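# Flip the tile sticker-up and leave it on the mat

## Task

Turn the tile over so that its round sticker, which currently faces down, ends up facing up. The tile must rest entirely on the mat, no other object may be on the mat, and nothing may be left tipped over. A reference image named manual illustrates the goal.

## Robot and tools

Robot: two arms, left_arm and right_arm, each ending in a two-finger gripper. Calibrated bases in the scene frame: left_arm at (+0.015, +0.284, 0) m with quat_wxyz (+1.000, 0, 0, +0.013); right_arm at (-0.009, -0.326, 0) m with quat_wxyz (+1.000, 0, 0, -0.002). A camera stand is fixed behind the arms. Loose objects may occasionally get a small push from outside.

Frames: the scene frame has its origin at table-top height, halfway between the nominal bases; +x points out over the table, +y toward left_arm, +z up. Arm names do not match image sides. Every hand pose, velocity and target an arm reports or receives is in that arm's own base frame; fixed cameras and the table use the scene frame. Reported hand positions and orientations may be off by a few centimetres, more when reaching far.

Gripper: fingers point along its +z axis and close along its y axis. end_effector_position is the point between the pads, roughly 5 mm short of the fingertips.

A row (used by both motion tools) is 16 numbers: x, y, z, qw, qx, qy, qz, opening for left_arm, then the same eight for right_arm, always both arms even if one is idle. x, y, z are an absolute position in metres and qw..qz an absolute orientation quaternion (w first), each in that arm's base frame. Opening runs from -1 (closed) to +1 (fully open, 0.070 m); it is a commanded level, not an offset. Going from open to closed takes about 1.0 s or more. To keep an arm still, resend its full last reported pose and current opening every time; sending 0 as an opening is a real command. To hold orientation steady, repeat the same quaternion rather than copying the drifted reported one.

execute_actions(actions, cameras): actions is a list of actions; each action is a list of up to 15 rows, one per 1/30 s step, and a short list repeats its final row to fill 15 steps. Each target must lie within 0.6 m of that gripper's current position along each of its own axes, or the action is rejected for both arms; if the first action breaks this against the latest reported state, or any action is malformed, the whole call is rejected. Images are returned only when actions is empty or cameras names some ("all" for every camera, [] for none). An empty list also reports fields that normal results may omit.

move(target, speed, blend, opening_speed, grip_force, blocking, cameras): drives each gripper in a straight line from its current Hand target to the pose in target, which is one 16-number row or a list of up to 15 rows (no 0.6 m rule). speed is m/s, 0.002 to 2.2, default 0.25 (rotation up to twice that in rad/s), one value or one per target. blend is a corner rounding radius in metres per waypoint; 0 means stop at each. opening_speed is the rate of opening change per second on the -1..+1 scale, at least 0.2. grip_force is newtons per finger pad, 5 to 20, one value or one per arm, and persists. blocking=false returns after about 0.5 s while the motion continues; a new move takes over from the current one. Moves take at most 10 s and do not avoid obstacles or the other arm. Fast moves lag, overshoot and strike harder; pressing far past a contact presses harder. Keep paths away from an arm's own base, which can flip its shoulder posture. Opening changes in later waypoints happen only after everything comes to rest there.

wait(seconds 0 to 10) lets time pass with the last commands held. stop() brakes a running move. zoom_image(camera, region [x0, y0, x1, y1] in pixels, at most 504 by 504) enlarges part of a camera's newest image. show_instructions() displays the reference images. finished_scene(scene) closes the current scene given its number; it is irreversible and the goal must hold with the robot hands off.

Results: each gives per-arm end_effector_position and end_effector_quat_wxyz, a Hand target (where the arm is actually being sent, possibly short of your command, so finish the rest next call), Tool commands, grip_measured (finger opening on the command scale; the metre value is the last entry in Joint positions), joint torques (include arm weight, offsets and noise; positive means toward larger joint values), and motor temperatures. move adds a "move:" line: done (within 3 mm and 2 degrees), off_target, moving, held (a safety or clearance check withheld steps) or fault, plus limits such as paced (pose clipped) or held. Neither done nor off_target tells you about contact.

Control notes: orientation commands are clipped to 32 degrees from the current one each step. Joint ranges (rad): waist -2.618 to 2.618, shoulder 0.000 to 3.140, elbow -2.967 to 0.000 (straight at -2.831), forearm roll -1.745 to 1.745, wrist pitch -1.220 to 1.220, wrist roll -2.094 to 2.094. Torque-fault thresholds (N m): waist, shoulder, elbow 21.3; forearm roll, wrist pitch, wrist roll 7.44, though these three wrist motors only deliver about 4 N m. Reaching a threshold halts that arm for 10 s.

Gripping: once the fingers touch, command roughly 0.05 below the grip_measured reading for full force, less for a lighter hold. Thin parts under about 2 mm get weaker grip.

Avoid: dropping the held object or releasing it while moving, slamming into the table or fixed things, letting anything fall off the table, collisions or squeezing between the two arms (a gripper closing on the other's fingers counts), and holding loads or stretched poses so long that motors overheat (MOTOR HOT at 65 °C; at 80 °C the arm goes limp for 30 to 60 s).

Cameras: cam_head_left, cam_head_right, cam_high, cam_low (504x504) and cam_left_wrist, cam_right_wrist (896x504).

Each tool is called after ">>>" as name([rows], argument=value, ...), one row to a line, values as JSON.

Reference images:

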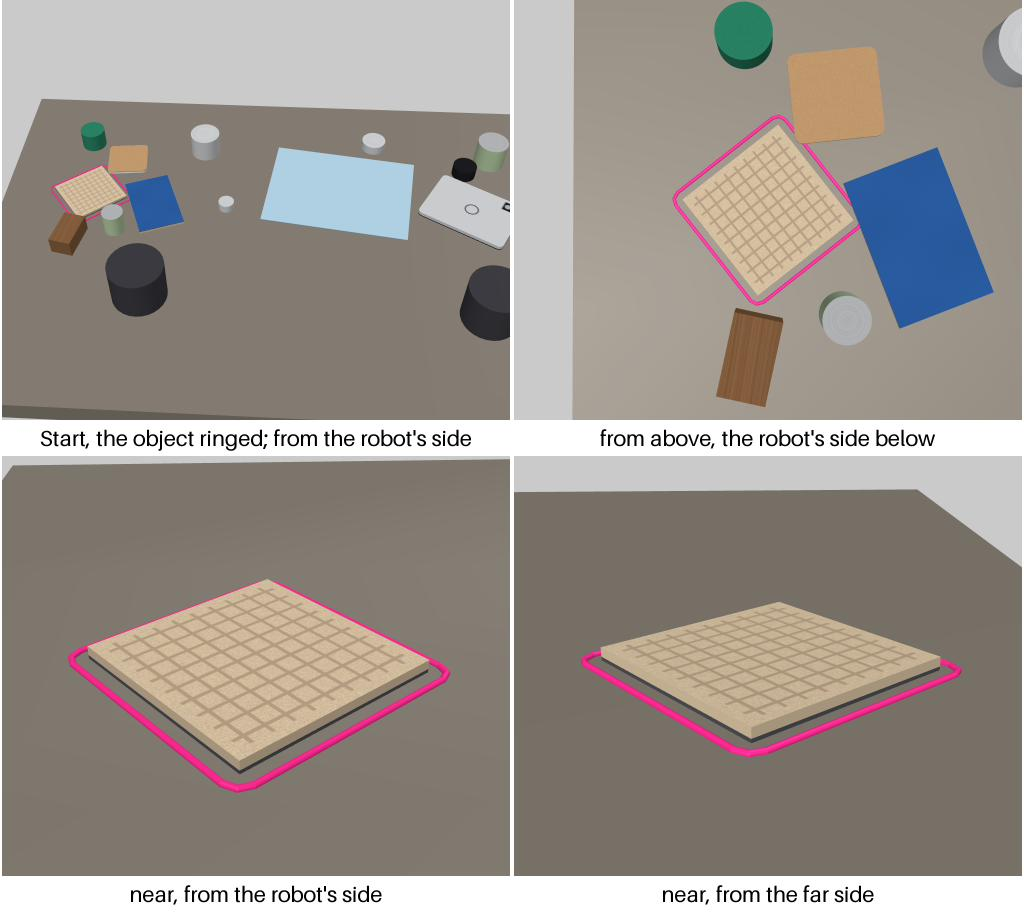

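## Session

>>> execute_actions(actions=[])

Scene clock: 0.00 s.
left_arm: end_effector_position=(+0.3863, +0.1896, +0.1119) grip_measured=+1.00 end_effector_quat_wxyz=(+0.172, -0.556, +0.802, +0.133) | right_arm: end_effector_position=(+0.2476, +0.3179, +0.1680) grip_measured=+1.00 end_effector_quat_wxyz=(+0.345, -0.080, +0.900, +0.252)
Joint positions: left_arm=[0.272 1.902 -1.468 0.43 1.016 -1.132 0.07] | right_arm=[1.046 1.454 -0.875 -0.861 0.333 1.586 0.07]
Joint torques (N m): no reading
Motor temperatures (°C): left_arm=[39 32 26 28 31 32] | right_arm=[34 28 32 28 33 34]
Hand target: left_arm +0.3863, +0.1896, +0.1119; +0.172, -0.556, +0.802, +0.133 | right_arm +0.2476, +0.3179, +0.1680; +0.345, -0.080, +0.900, +0.252
Tool commands: left_gripper/opening=+1.0 right_gripper/opening=+1.0

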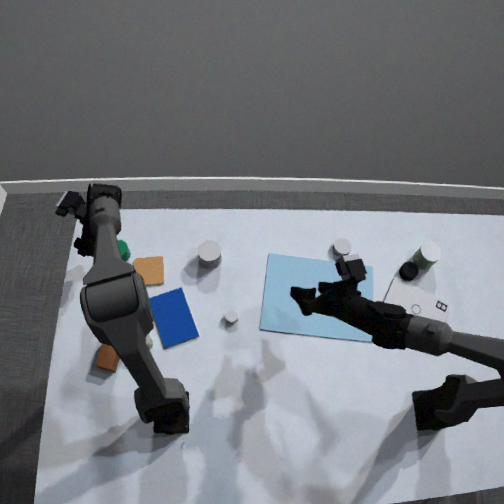

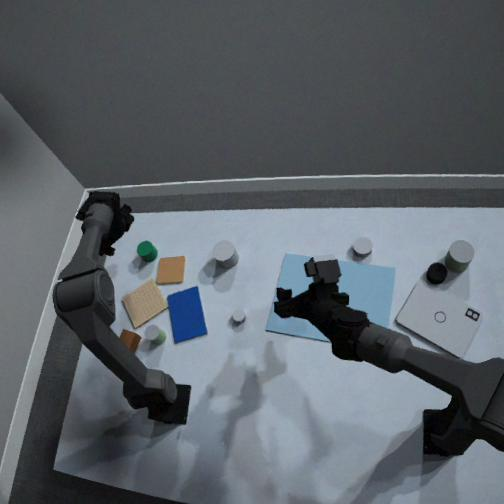

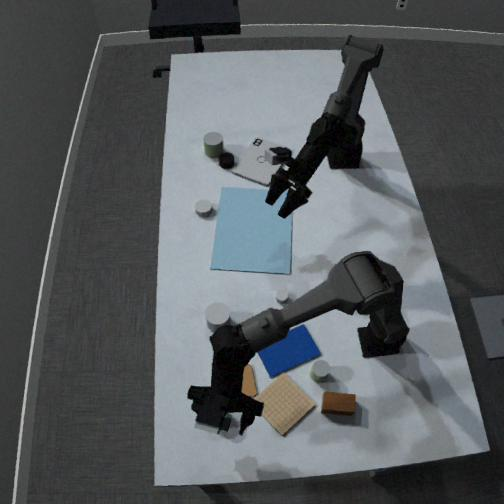

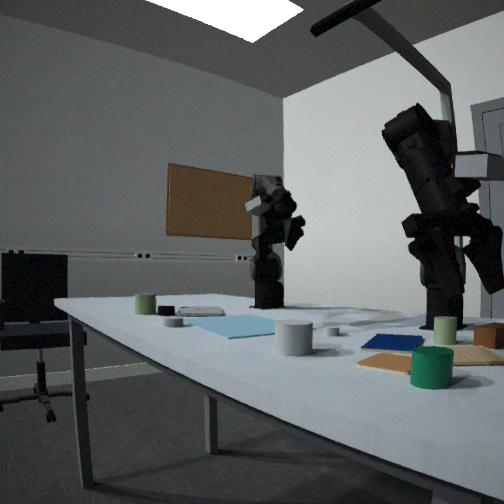

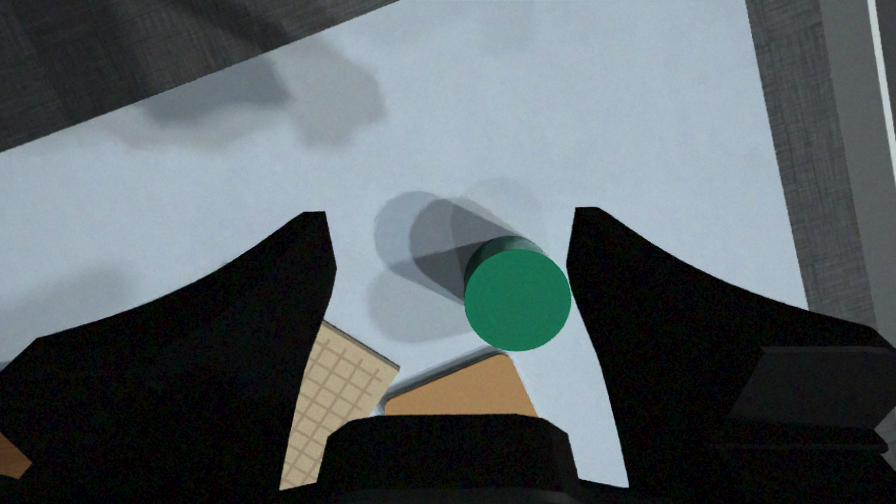

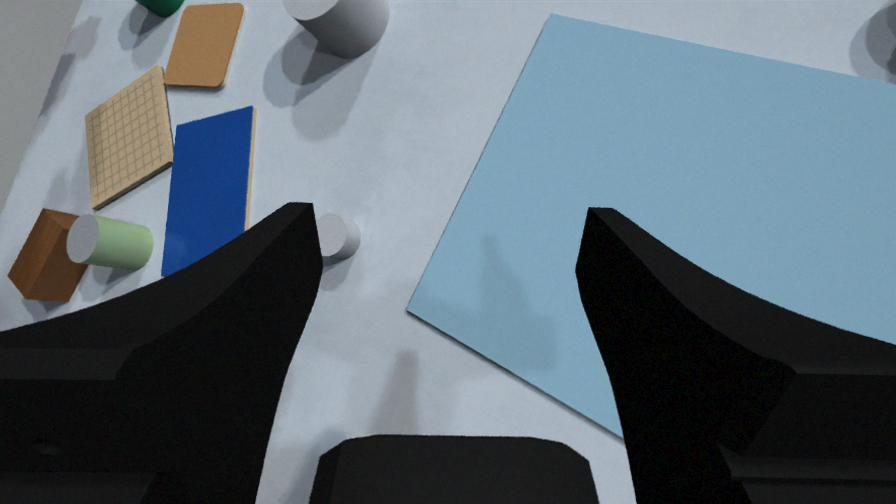

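>>> zoom_image(camera="cam_right_wrist", region=[0, 0, 400, 320])

>>> zoom_image(camera="cam_low", region=[330, 300, 504, 400])

>>> zoom_image(camera="cam_head_right", region=[90, 220, 260, 380])

>>> zoom_image(camera="cam_high", region=[180, 290, 400, 460])

Scaled by 1.260.

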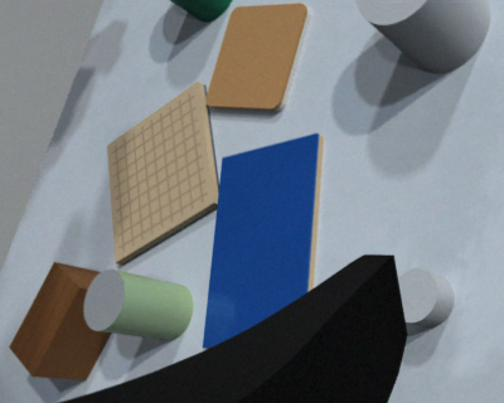

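Scaled by 2.897.

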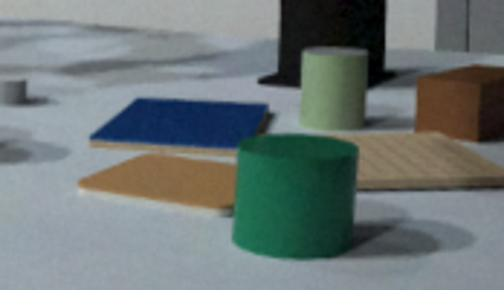

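Scaled by 2.965.

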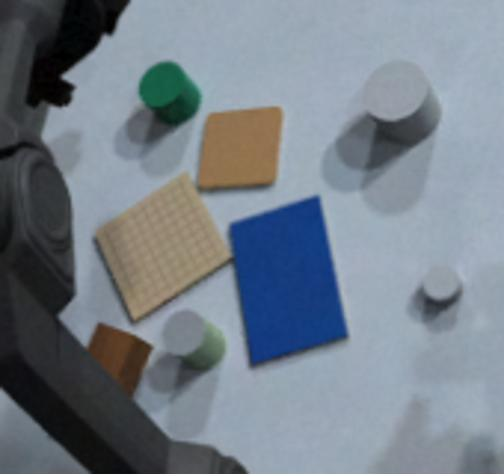

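Scaled by 2.291.

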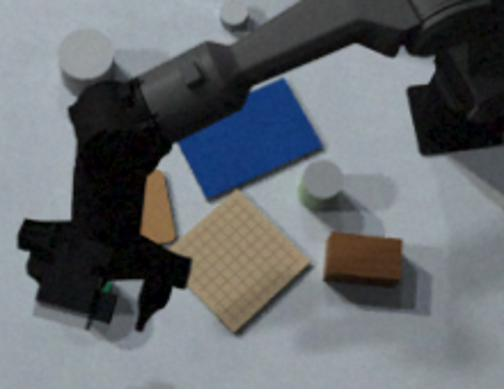

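>>> move(target=[0.30, 0.15, 0.15, 0, -0.3256, 0.9455, 0, 1, 0.2476, 0.3179, 0.168, 0.345, -0.080, 0.9, 0.252, 1], cameras=["all"])

Scene clock: 64.43 s.
left_arm: end_effector_position=(+0.2998, +0.1498, +0.1499) grip_measured=+1.00 end_effector_quat_wxyz=(+0.071, -0.324, +0.943, +0.009) | right_arm: end_effector_position=(+0.2476, +0.3179, +0.1680) grip_measured=+1.00 end_effector_quat_wxyz=(+0.345, -0.080, +0.900, +0.252)
Joint positions: left_arm=[0.464 1.626 -1.318 0 1.208 -0.199 0.07] | right_arm=[1.046 1.454 -0.875 -0.861 0.333 1.586 0.07]
Joint torques (N m): left_arm=[0.29 -7.8 -4.26 0.05 -0.05 -0.24] | right_arm=[-0.64 -5.97 -5.27 -0.18 -0.31 0.13]
Hand target: left_arm +0.2999, +0.1500, +0.1495; +0.070, -0.325, +0.943, +0.009 | right_arm +0.2476, +0.3179, +0.1680; +0.345, -0.080, +0.900, +0.252
Off the commanded pose: left_arm 0.000 m, 8 deg | right_arm 0.000 m, 0 deg.
joint sent to its limit (left arm) — joint 5 (wrist pitch), upper limit. The joint targets are off in orientation, not in position.
move: off_target (left_arm)

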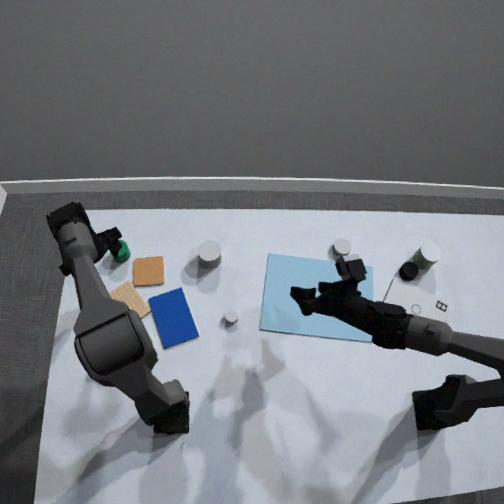

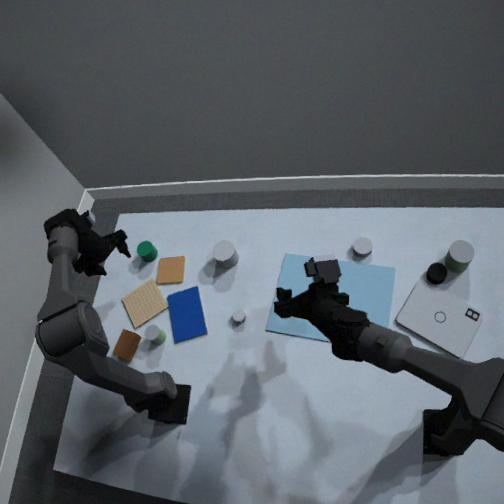

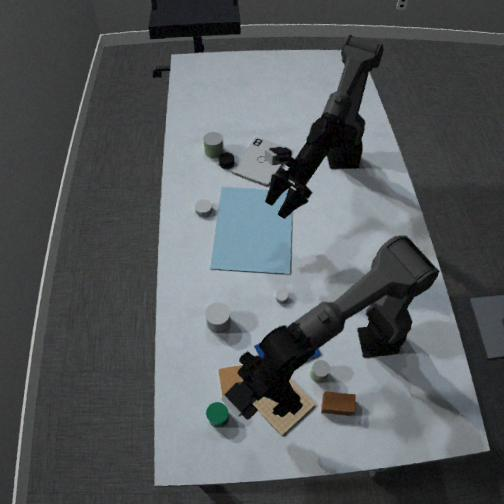

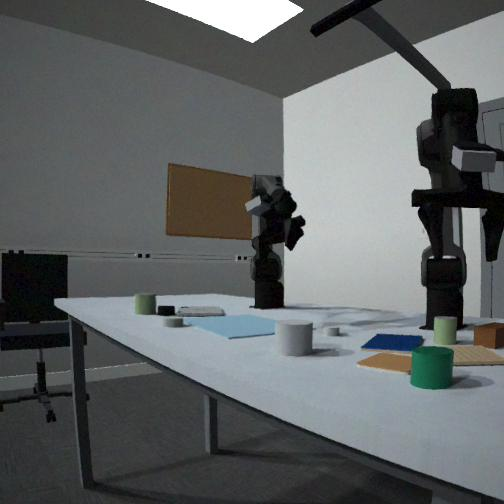

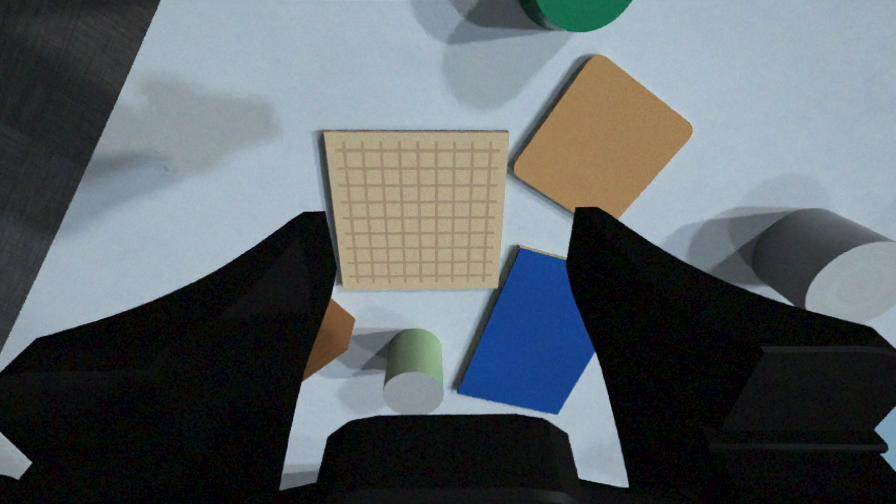

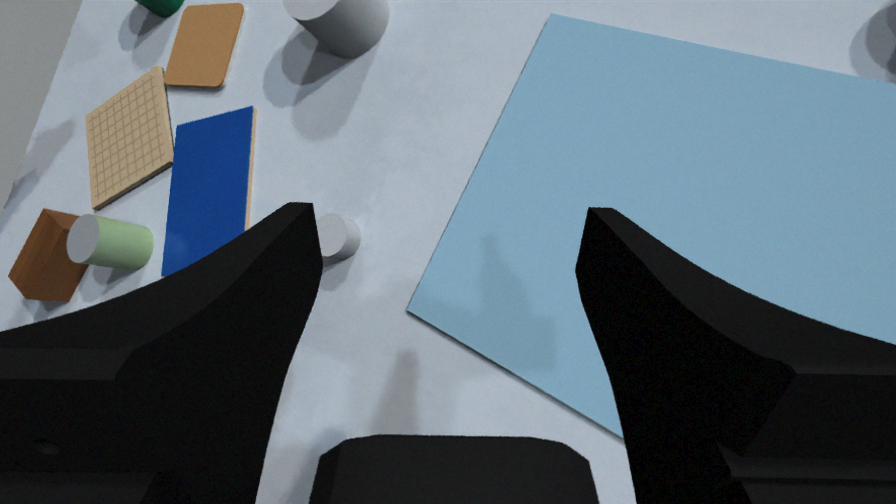

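>>> zoom_image(camera="cam_left_wrist", region=[310, 110, 530, 310])

>>> zoom_image(camera="cam_left_wrist", region=[440, 230, 640, 430])

>>> zoom_image(camera="cam_low", region=[350, 310, 504, 400])

Scaled by 2.291.

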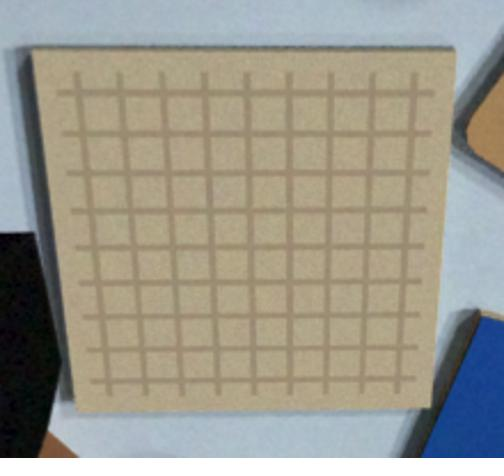

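Scaled by 2.520.

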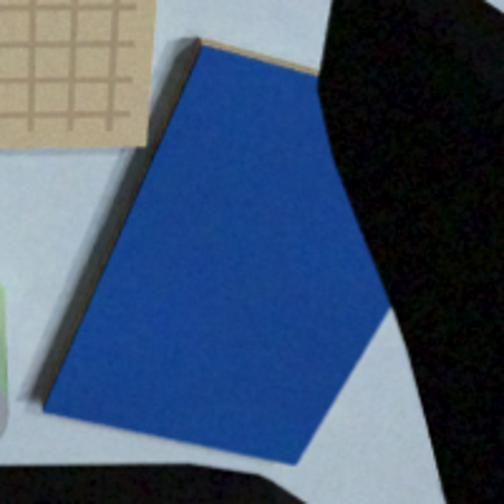

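Scaled by 3.273.

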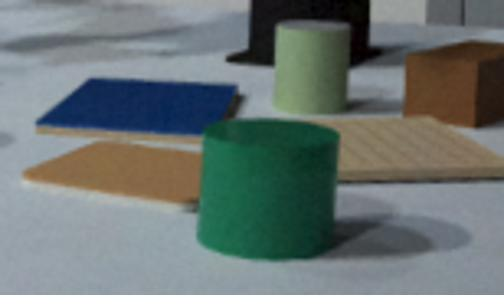

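>>> move(target=[0.30, 0.15, 0.19, 0.071, -0.324, 0.943, 0.009, 1, 0.22, 0.55, 0.11, 0.5697, -0.3961, 0.6218, 0.3630, 1], cameras=["cam_right_wrist"], speed=0.5)

>>> zoom_image(camera="cam_right_wrist", region=[300, 50, 700, 300])

Scene clock: 150.67 s.
left_arm: end_effector_position=(+0.2999, +0.1499, +0.1896) grip_measured=+1.00 end_effector_quat_wxyz=(+0.130, -0.322, +0.938, +0.017) | right_arm: end_effector_position=(+0.2198, +0.5505, +0.1104) grip_measured=+1.00 end_effector_quat_wxyz=(+0.452, -0.423, +0.753, +0.226)
Joint positions: left_arm=[0.464 1.526 -1.339 0 1.208 -0.198 0.07] | right_arm=[1.293 2.142 -1.467 -1.756 0.281 1.876 0.07]
Joint torques (N m): left_arm=[0.77 -7.15 -4.23 -0.14 0.02 -0.02] | right_arm=[-0.91 -13.4 -4.67 -0.18 0.2 -0.17]
Hand target: left_arm +0.3000, +0.1500, +0.1895; +0.130, -0.322, +0.938, +0.017 | right_arm +0.2200, +0.5502, +0.1103; +0.452, -0.422, +0.753, +0.226
Off the commanded pose: left_arm 0.000 m, 7 deg | right_arm 0.001 m, 26 deg.
joint sent to its limit (left arm) — joint 5 (wrist pitch), upper limit. The joint targets are off in orientation, not in position.
joint sent to its limit (right arm) — joint 4 (forearm roll), lower limit. The joint targets are off in orientation, not in position.
move: off_target (left_arm, right_arm)
Images, in order (width x height): cam_right_wrist 896x504.

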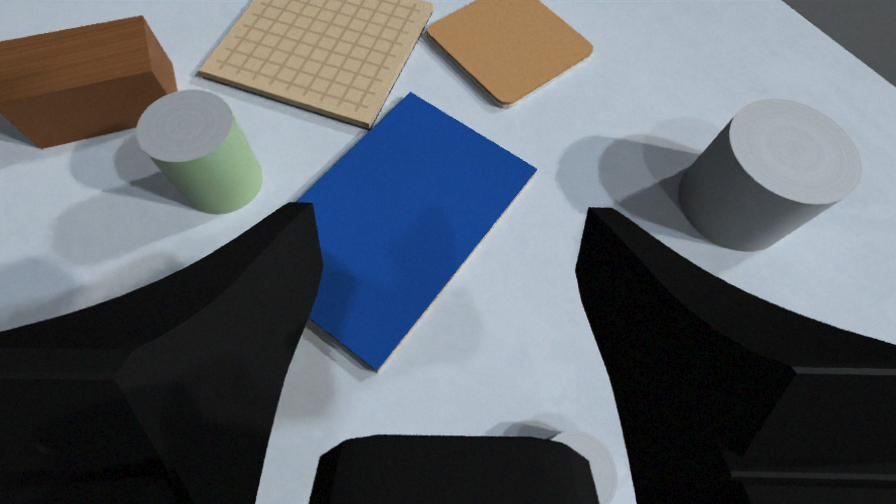

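Scaled by 1.260.

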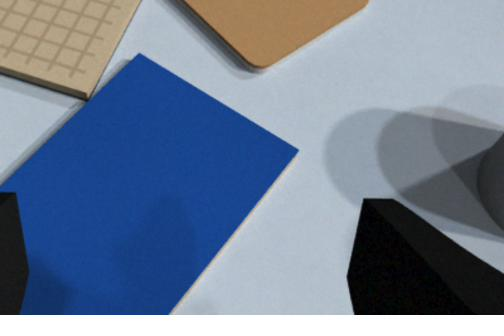

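>>> zoom_image(camera="cam_right_wrist", region=[190, 20, 450, 150])

>>> show_instructions()

Scaled by 1.938.

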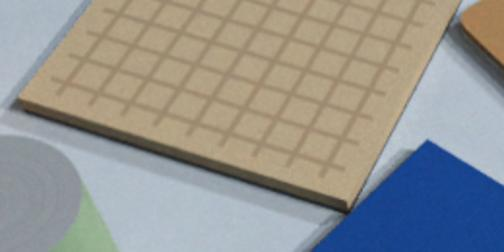

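Reference images for this scene: manual.

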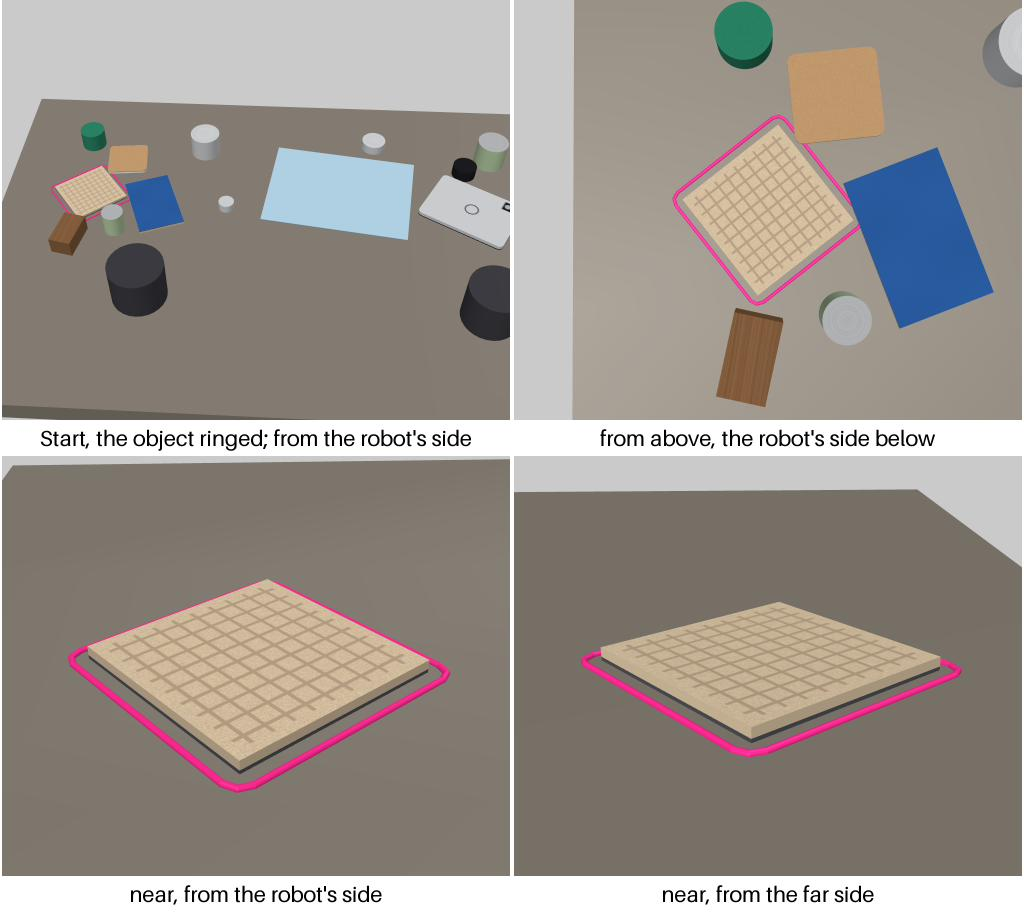

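>>> move(target=[0.25, -0.11, 0.12, 0, 0.2164, 0.9763, 0, 1, 0.25, 0.15, 0.2, 0, -0.259, 0.966, 0, -1], cameras=["all"], speed=0.5)

Scene clock: 290.93 s.
left_arm: end_effector_position=(+0.2503, -0.1104, +0.1197) grip_measured=+1.00 end_effector_quat_wxyz=(+0.007, +0.217, +0.976, -0.002) | right_arm: end_effector_position=(+0.2503, +0.1501, +0.1996) grip_measured=-0.98 end_effector_quat_wxyz=(+0.140, -0.256, +0.956, +0.040)
Joint positions: left_arm=[-0.415 1.531 -1.094 0 1.207 0.022 0.07] | right_arm=[0.54 1.352 -1.197 0 1.211 0.017 0.001]
Joint torques (N m): left_arm=[0.65 -7.88 -3.19 0.13 0.18 -0.17] | right_arm=[-0.11 -5.08 -4.66 0.06 -0.04 0.05]
Motor temperatures (°C): left_arm=[38 33 27 28 31 32] | right_arm=[33 35 32 28 33 32]
Hand target: left_arm +0.2500, -0.1100, +0.1196; +0.007, +0.216, +0.976, -0.001 | right_arm +0.2500, +0.1500, +0.1995; +0.140, -0.256, +0.956, +0.040
Off the commanded pose: left_arm 0.001 m, 1 deg | right_arm 0.001 m, 17 deg.
joint sent to its limit (left arm) — joint 5 (wrist pitch), upper limit. The joint targets still meet the commanded pose.
joint sent to its limit (right arm) — joint 5 (wrist pitch), upper limit. The joint targets are off in orientation, not in position.
move: off_target (right_arm); limits=paced

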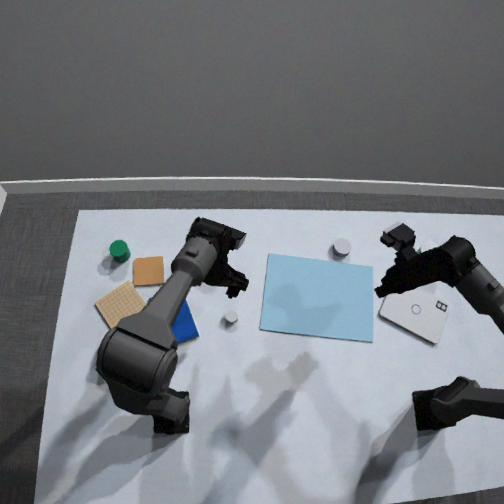

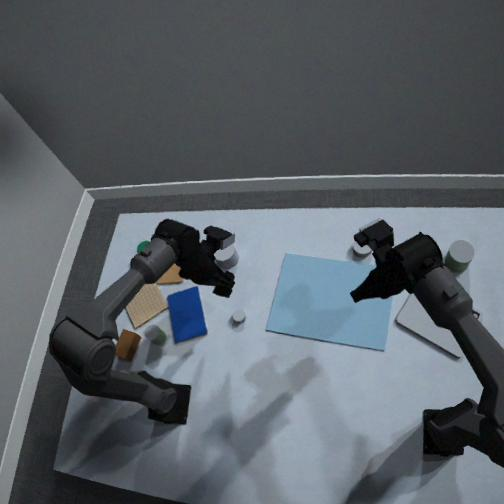

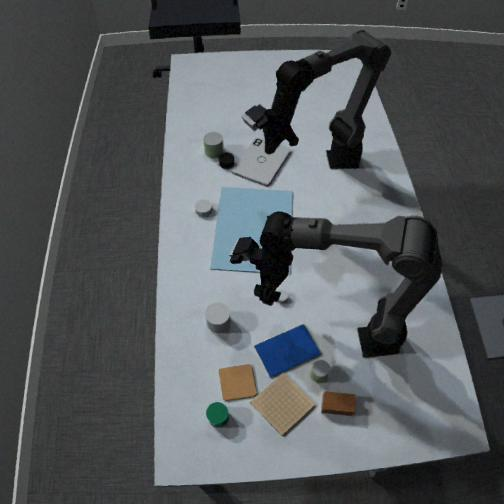

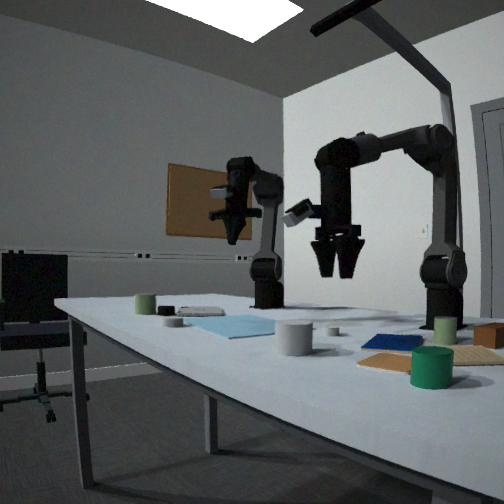

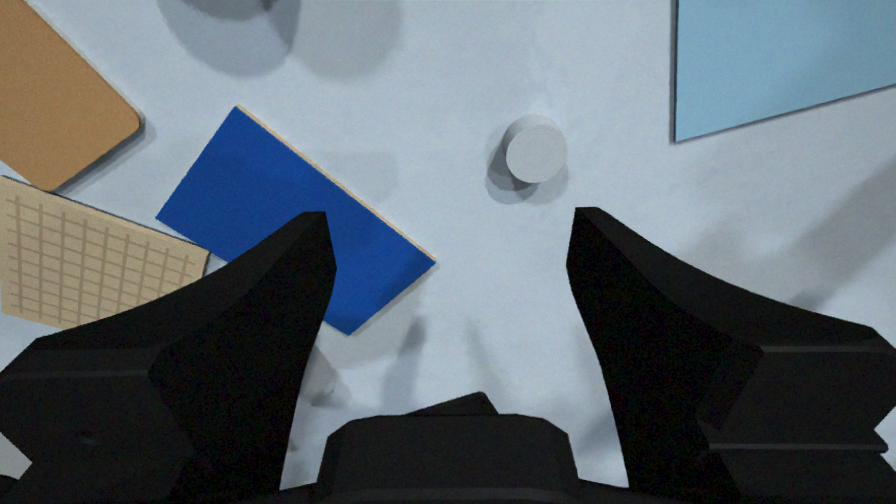

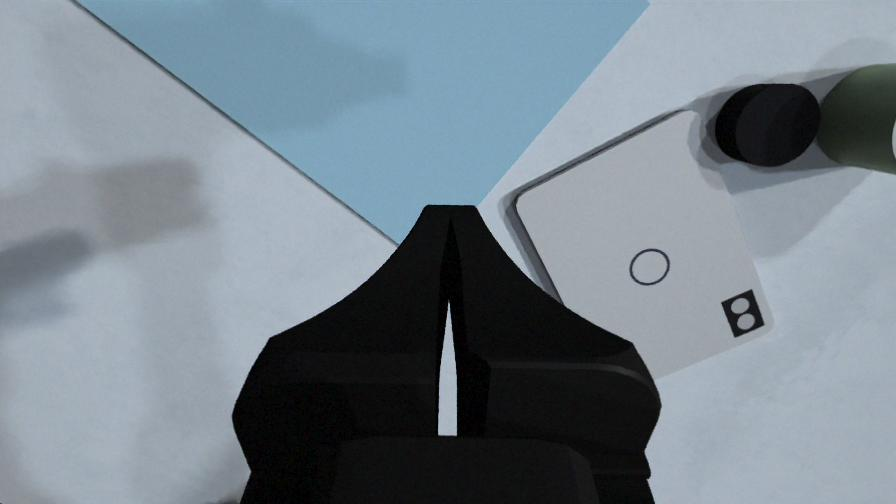

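>>> move([
  [0.227, -0.139, 0.06, 0, 0.2164, 0.9763, 0, 1, 0.25, 0.15, 0.2, 0.140, -0.256, 0.956, 0.04, -1],
  [0.227, -0.139, 0.016, 0, 0.2164, 0.9763, 0, 1, 0.25, 0.15, 0.2, 0.140, -0.256, 0.956, 0.04, -1],
  [0.227, -0.139, 0.016, 0, 0.2164, 0.9763, 0, -0.6, 0.25, 0.15, 0.2, 0.140, -0.256, 0.956, 0.04, -1],
], cameras=["cam_left_wrist", "cam_head_right"], speed=0.3, blend=[0.01,0,0], grip_force=8)

Scene clock: 307.80 s.
left_arm: end_effector_position=(+0.2269, -0.1390, +0.0160) grip_measured=-0.14 end_effector_quat_wxyz=(+0.000, +0.216, +0.976, +0.000) | right_arm: end_effector_position=(+0.2503, +0.1501, +0.1999) grip_measured=-0.98 end_effector_quat_wxyz=(+0.140, -0.256, +0.956, +0.040)
Joint positions: left_arm=[-0.549 1.693 -0.825 -0.001 0.791 -0.113 0.03] | right_arm=[0.54 1.351 -1.197 0 1.211 0.017 0.001]
Joint torques (N m): left_arm=[0.41 -8.34 -3.43 0.15 -0.09 -0.23] | right_arm=[-0.25 -5.29 -6 0.06 0.19 0.14]
Hand target: left_arm +0.2270, -0.1390, +0.0160; +0.000, +0.216, +0.976, +0.000 | right_arm +0.2500, +0.1500, +0.1999; +0.140, -0.256, +0.956, +0.040
Off the commanded pose: left_arm 0.000 m, 0 deg | right_arm 0.000 m, 0 deg.
joint sent to its limit (right arm) — joint 5 (wrist pitch), upper limit. The joint targets still meet the commanded pose.
grip_force (N): 8, 8
move: done
Images, in order (width x height): cam_head_right 504x504, cam_left_wrist 896x504.

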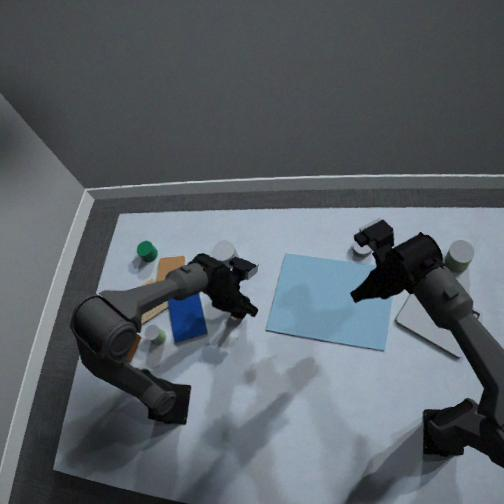

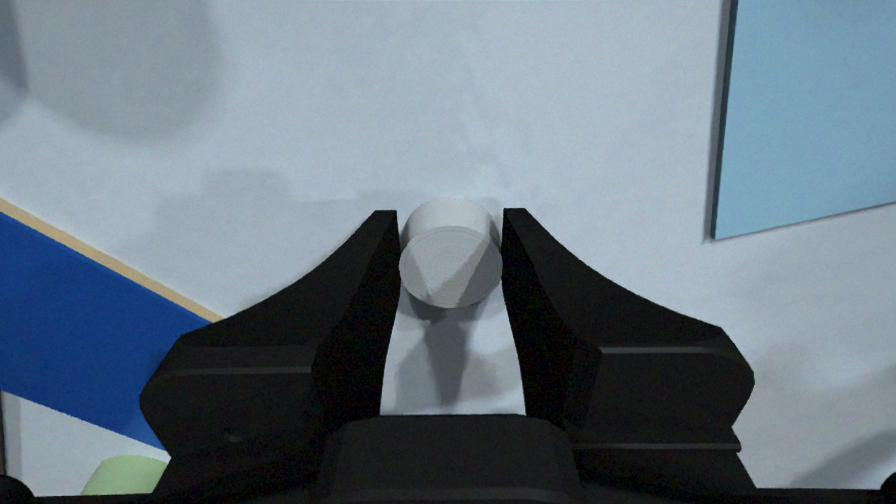

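>>> move([
  [0.25, -0.12, 0.13, 0, 0.2164, 0.9763, 0, -0.4, 0.25, 0.15, 0.2, 0.140, -0.256, 0.956, 0.04, -1],
  [0.45, 0.03, 0.13, 0, 0.2164, 0.9763, 0, -0.4, 0.25, 0.15, 0.2, 0.140, -0.256, 0.956, 0.04, -1],
], cameras=["cam_left_wrist"], speed=0.35, blend=[0.03,0])

Scene clock: 314.83 s.
left_arm: end_effector_position=(+0.4499, +0.0303, +0.1297) grip_measured=-0.14 end_effector_quat_wxyz=(+0.101, +0.215, +0.971, +0.029) | right_arm: end_effector_position=(+0.2503, +0.1501, +0.1999) grip_measured=-0.98 end_effector_quat_wxyz=(+0.140, -0.256, +0.956, +0.040)
Joint positions: left_arm=[0.067 2.004 -1.764 0 1.208 0.503 0.03] | right_arm=[0.54 1.351 -1.197 0 1.211 0.017 0.001]
Joint torques (N m): left_arm=[-0.01 -13.08 -3.55 -0.13 -0.09 -0.08] | right_arm=[-0.2 -4.35 -6.05 0.07 0.18 0.13]
Hand target: left_arm +0.4498, +0.0300, +0.1296; +0.101, +0.215, +0.971, +0.029 | right_arm +0.2500, +0.1500, +0.1999; +0.140, -0.256, +0.956, +0.040
Off the commanded pose: left_arm 0.000 m, 12 deg | right_arm 0.000 m, 0 deg.
joint sent to its limit (left arm) — joint 5 (wrist pitch), upper limit. The joint targets are off in orientation, not in position.
joint sent to its limit (right arm) — joint 5 (wrist pitch), upper limit. The joint targets still meet the commanded pose.
grip_force (N): 8, 8
move: off_target (left_arm)
Images, in order (width x height): cam_left_wrist 896x504.

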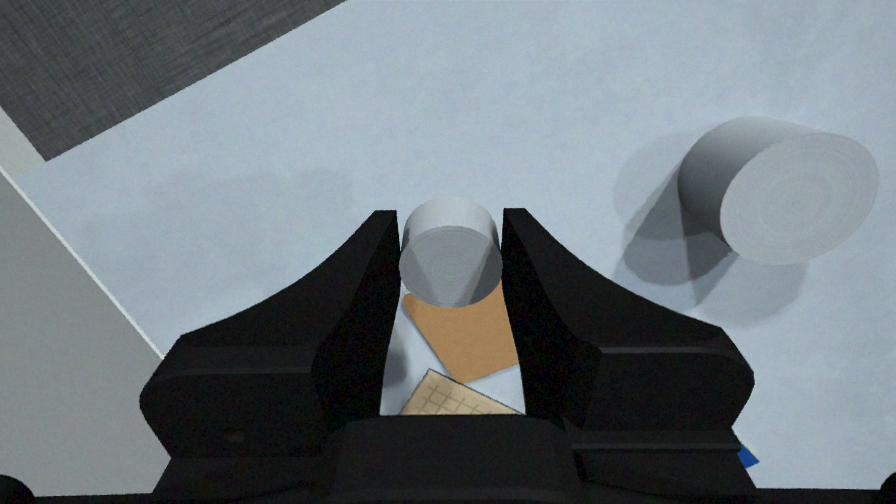

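>>> move([
  [0.455, 0.025, 0.018, 0, 0.2164, 0.9763, 0, -0.4, 0.25, 0.15, 0.2, 0.140, -0.256, 0.956, 0.04, -1],
  [0.455, 0.025, 0.018, 0, 0.2164, 0.9763, 0, 0.2, 0.25, 0.15, 0.2, 0.140, -0.256, 0.956, 0.04, -1],
  [0.44, 0.025, 0.08, 0, 0.2164, 0.9763, 0, 0.0, 0.25, 0.15, 0.2, 0.140, -0.256, 0.956, 0.04, -1],
  [0.32, -0.122, 0.07, 0, 0, 1, 0, 0.0, 0.25, 0.15, 0.2, 0.140, -0.256, 0.956, 0.04, -1],
  [0.315, -0.122, 0.02, 0, 0, 1, 0, 0.0, 0.25, 0.15, 0.2, 0.140, -0.256, 0.956, 0.04, -1],
], cameras=["cam_left_wrist", "cam_high"], speed=0.3, blend=[0,0,0.03,0.02,0])

Scene clock: 359.03 s.
left_arm: end_effector_position=(+0.3149, -0.1216, +0.0195) grip_measured=+0.00 end_effector_quat_wxyz=(-0.001, +0.000, +1.000, +0.000) | right_arm: end_effector_position=(+0.2503, +0.1501, +0.1999) grip_measured=-0.98 end_effector_quat_wxyz=(+0.140, -0.256, +0.956, +0.040)
Joint positions: left_arm=[-0.369 1.896 -1.146 0 0.909 -0.368 0.035] | right_arm=[0.54 1.351 -1.197 0 1.211 0.017 0.001]
Joint torques (N m): left_arm=[0.23 -10.76 -3.77 0.09 0.06 -0.23] | right_arm=[-0.1 -4.16 -6.02 0.05 0.18 0.14]
Motor temperatures (°C): left_arm=[38 36 27 28 31 31] | right_arm=[33 30 32 28 33 32]
Hand target: left_arm +0.3150, -0.1220, +0.0200; +0.000, +0.000, +1.000, +0.000 | right_arm +0.2500, +0.1500, +0.1999; +0.140, -0.256, +0.956, +0.040
Off the commanded pose: left_arm 0.001 m, 0 deg | right_arm 0.000 m, 0 deg.
joint sent to its limit (right arm) — joint 5 (wrist pitch), upper limit. The joint targets still meet the commanded pose.
grip_force (N): 8, 8
move: done; blend cut to 0 m at target 3; target 3's new opening was sent with left_arm's hand 0.000 m and 5 deg from that target
Images, in order (width x height): cam_high 504x504, cam_left_wrist 896x504.

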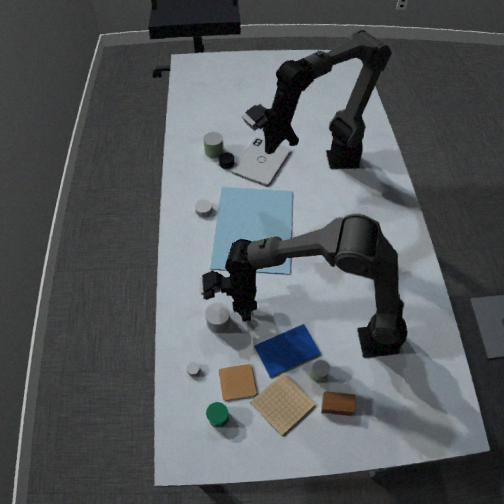

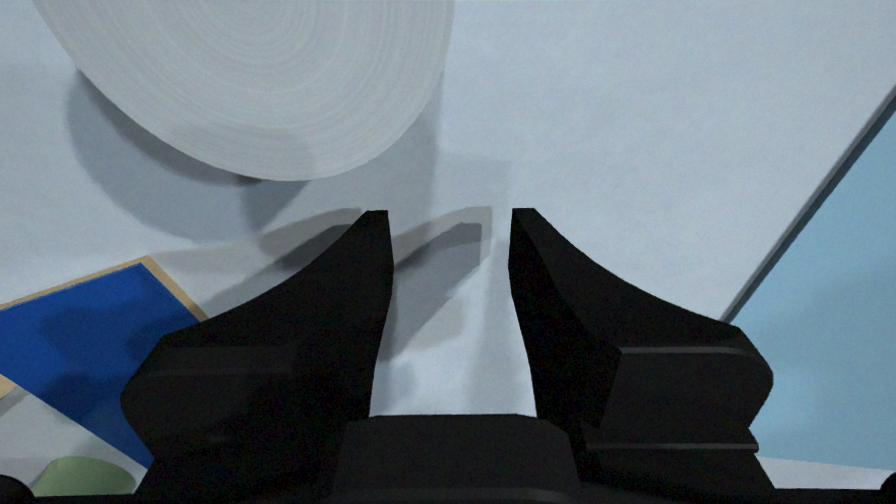

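>>> move([
  [0.320, -0.088, 0.018, 0, 0, 1, 0, 0.0, 0.25, 0.15, 0.2, 0.140, -0.256, 0.956, 0.04, -1],
  [0.395, -0.088, 0.018, 0, 0, 1, 0, 0.0, 0.25, 0.15, 0.2, 0.140, -0.256, 0.956, 0.04, -1],
], cameras=["cam_left_wrist", "cam_head_right"], speed=[0.15,0.08])

Scene clock: 369.40 s.
left_arm: end_effector_position=(+0.3953, -0.0880, +0.0179) grip_measured=+0.00 end_effector_quat_wxyz=(+0.000, +0.000, +1.000, +0.000) | right_arm: end_effector_position=(+0.2503, +0.1501, +0.1999) grip_measured=-0.98 end_effector_quat_wxyz=(+0.140, -0.256, +0.956, +0.040)
Joint positions: left_arm=[-0.219 2.105 -1.493 0 1.045 -0.219 0.035] | right_arm=[0.54 1.351 -1.197 0 1.211 0.017 0.001]
Joint torques (N m): left_arm=[0.52 -12.82 -2.98 0.02 -0.25 -0.05] | right_arm=[-0.19 -4.13 -6.01 0.07 0.19 0.14]
Hand target: left_arm +0.3950, -0.0880, +0.0180; +0.000, +0.000, +1.000, +0.000 | right_arm +0.2500, +0.1500, +0.1999; +0.140, -0.256, +0.956, +0.040
Off the commanded pose: left_arm 0.000 m, 0 deg | right_arm 0.000 m, 0 deg.
joint sent to its limit (right arm) — joint 5 (wrist pitch), upper limit. The joint targets still meet the commanded pose.
grip_force (N): 8, 8
move: done
Images, in order (width x height): cam_head_right 504x504, cam_left_wrist 896x504.

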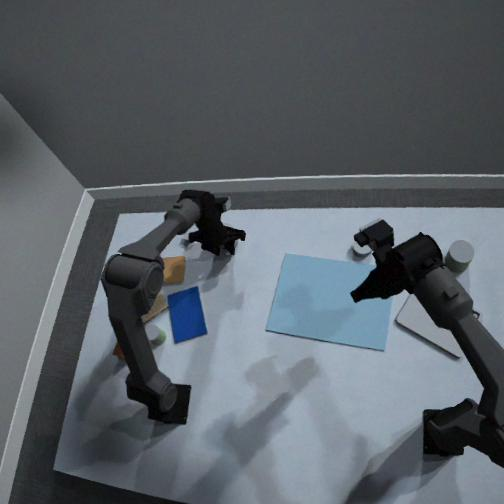

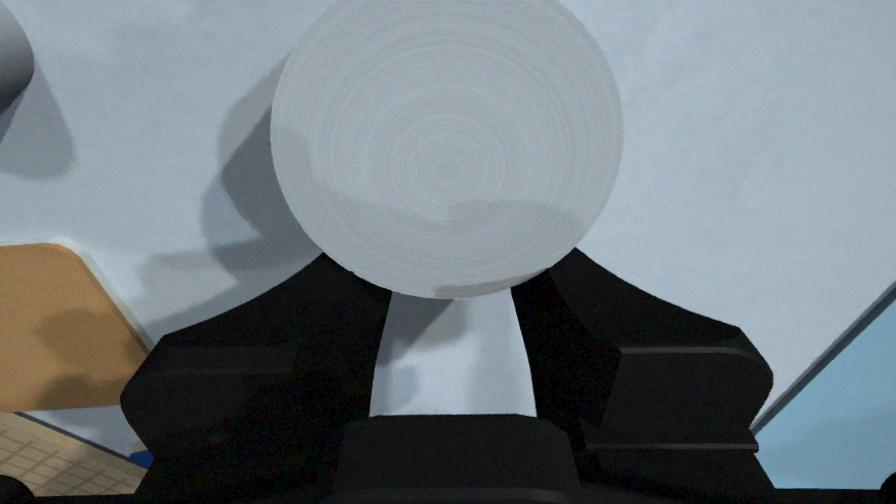

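>>> move([
  [0.34, -0.088, 0.025, 0, 0, 1, 0, -1, 0.25, 0.15, 0.2, 0.140, -0.256, 0.956, 0.04, -1],
  [0.34, -0.06, 0.08, 0, 0, 1, 0, -1, 0.25, 0.15, 0.2, 0.140, -0.256, 0.956, 0.04, -1],
  [0.375, 0.075, 0.05, 0, 0, 1, 0, -1, 0.25, 0.15, 0.2, 0.140, -0.256, 0.956, 0.04, -1],
  [0.375, 0.075, 0.012, 0, 0, 1, 0, -1, 0.25, 0.15, 0.2, 0.140, -0.256, 0.956, 0.04, -1],
  [0.375, 0.075, 0.004, 0, 0, 1, 0, -1, 0.25, 0.15, 0.2, 0.140, -0.256, 0.956, 0.04, -1],
], cameras=["cam_left_wrist"], speed=[0.25,0.25,0.3,0.1,0.03], blend=[0.01,0.02,0.02,0,0])

Scene clock: 383.43 s.
left_arm: end_effector_position=(+0.3747, +0.0750, +0.0103) grip_measured=-1.00 end_effector_quat_wxyz=(+0.002, +0.000, +1.000, +0.000) | right_arm: end_effector_position=(+0.2503, +0.1501, +0.1999) grip_measured=-0.98 end_effector_quat_wxyz=(+0.140, -0.256, +0.956, +0.040)
Joint positions: left_arm=[0.198 2.043 -1.348 0 0.959 0.197 0] | right_arm=[0.54 1.351 -1.197 0 1.211 0.017 0.001]
Joint torques (N m): left_arm=[0.7 9.01 1.14 -0.13 -5.44 -0.22] | right_arm=[-0.13 -4.22 -6.09 0.05 0.18 0.13]
Hand target: left_arm +0.3749, +0.0750, +0.0041; +0.000, +0.000, +1.000, +0.000 | right_arm +0.2500, +0.1500, +0.1999; +0.140, -0.256, +0.956, +0.040
Off the commanded pose: left_arm 0.006 m, 0 deg | right_arm 0.000 m, 0 deg.
joint sent to its limit (right arm) — joint 5 (wrist pitch), upper limit. The joint targets still meet the commanded pose.
grip_force (N): 8, 8
move: off_target (left_arm); blend cut to 0.019 m at target 3
Images, in order (width x height): cam_left_wrist 896x504.

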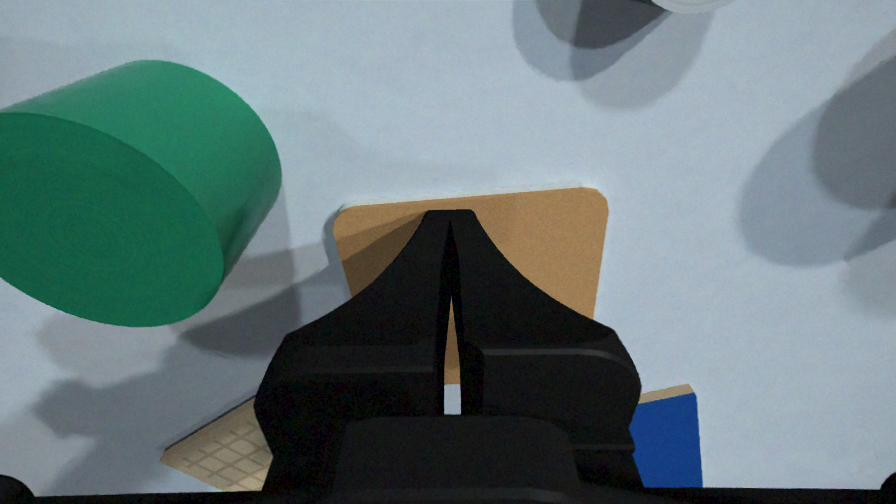

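>>> move([
  [0.375, 0.075, 0.0093, 0, 0, 1, 0, -1, 0.25, 0.15, 0.2, 0.140, -0.256, 0.956, 0.04, -1],
  [0.420, 0.070, 0.0093, 0, 0, 1, 0, -1, 0.25, 0.15, 0.2, 0.140, -0.256, 0.956, 0.04, -1],
], cameras=["cam_left_wrist"], speed=[0.05,0.08])

Scene clock: 390.60 s.
left_arm: end_effector_position=(+0.4198, +0.0698, +0.0087) grip_measured=-1.00 end_effector_quat_wxyz=(-0.001, +0.000, +1.000, +0.000) | right_arm: end_effector_position=(+0.2503, +0.1501, +0.1999) grip_measured=-0.98 end_effector_quat_wxyz=(+0.140, -0.256, +0.956, +0.040)
Joint positions: left_arm=[0.165 2.189 -1.604 0 1.075 0.165 0] | right_arm=[0.54 1.351 -1.197 0 1.211 0.017 0.001]
Joint torques (N m): left_arm=[0.73 -13.93 -3.96 0.13 0.12 -0.16] | right_arm=[-0.14 -4.26 -6.06 0.06 0.18 0.16]
Motor temperatures (°C): left_arm=[38 36 27 28 37 31] | right_arm=[33 29 32 28 33 32]
Hand target: left_arm +0.4200, +0.0700, +0.0093; +0.000, +0.000, +1.000, +0.000 | right_arm +0.2500, +0.1500, +0.1999; +0.140, -0.256, +0.956, +0.040
Off the commanded pose: left_arm 0.001 m, 0 deg | right_arm 0.000 m, 0 deg.
joint sent to its limit (right arm) — joint 5 (wrist pitch), upper limit. The joint targets still meet the commanded pose.
grip_force (N): 8, 8
move: done
Images, in order (width x height): cam_left_wrist 896x504.

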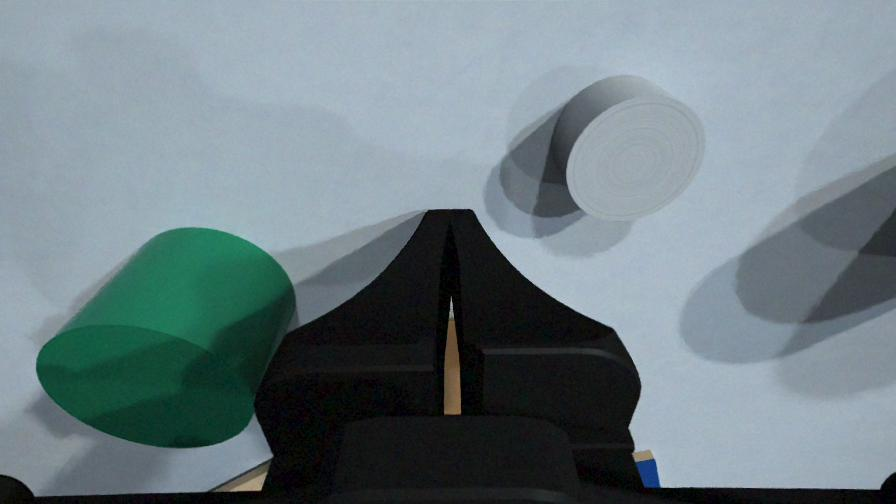

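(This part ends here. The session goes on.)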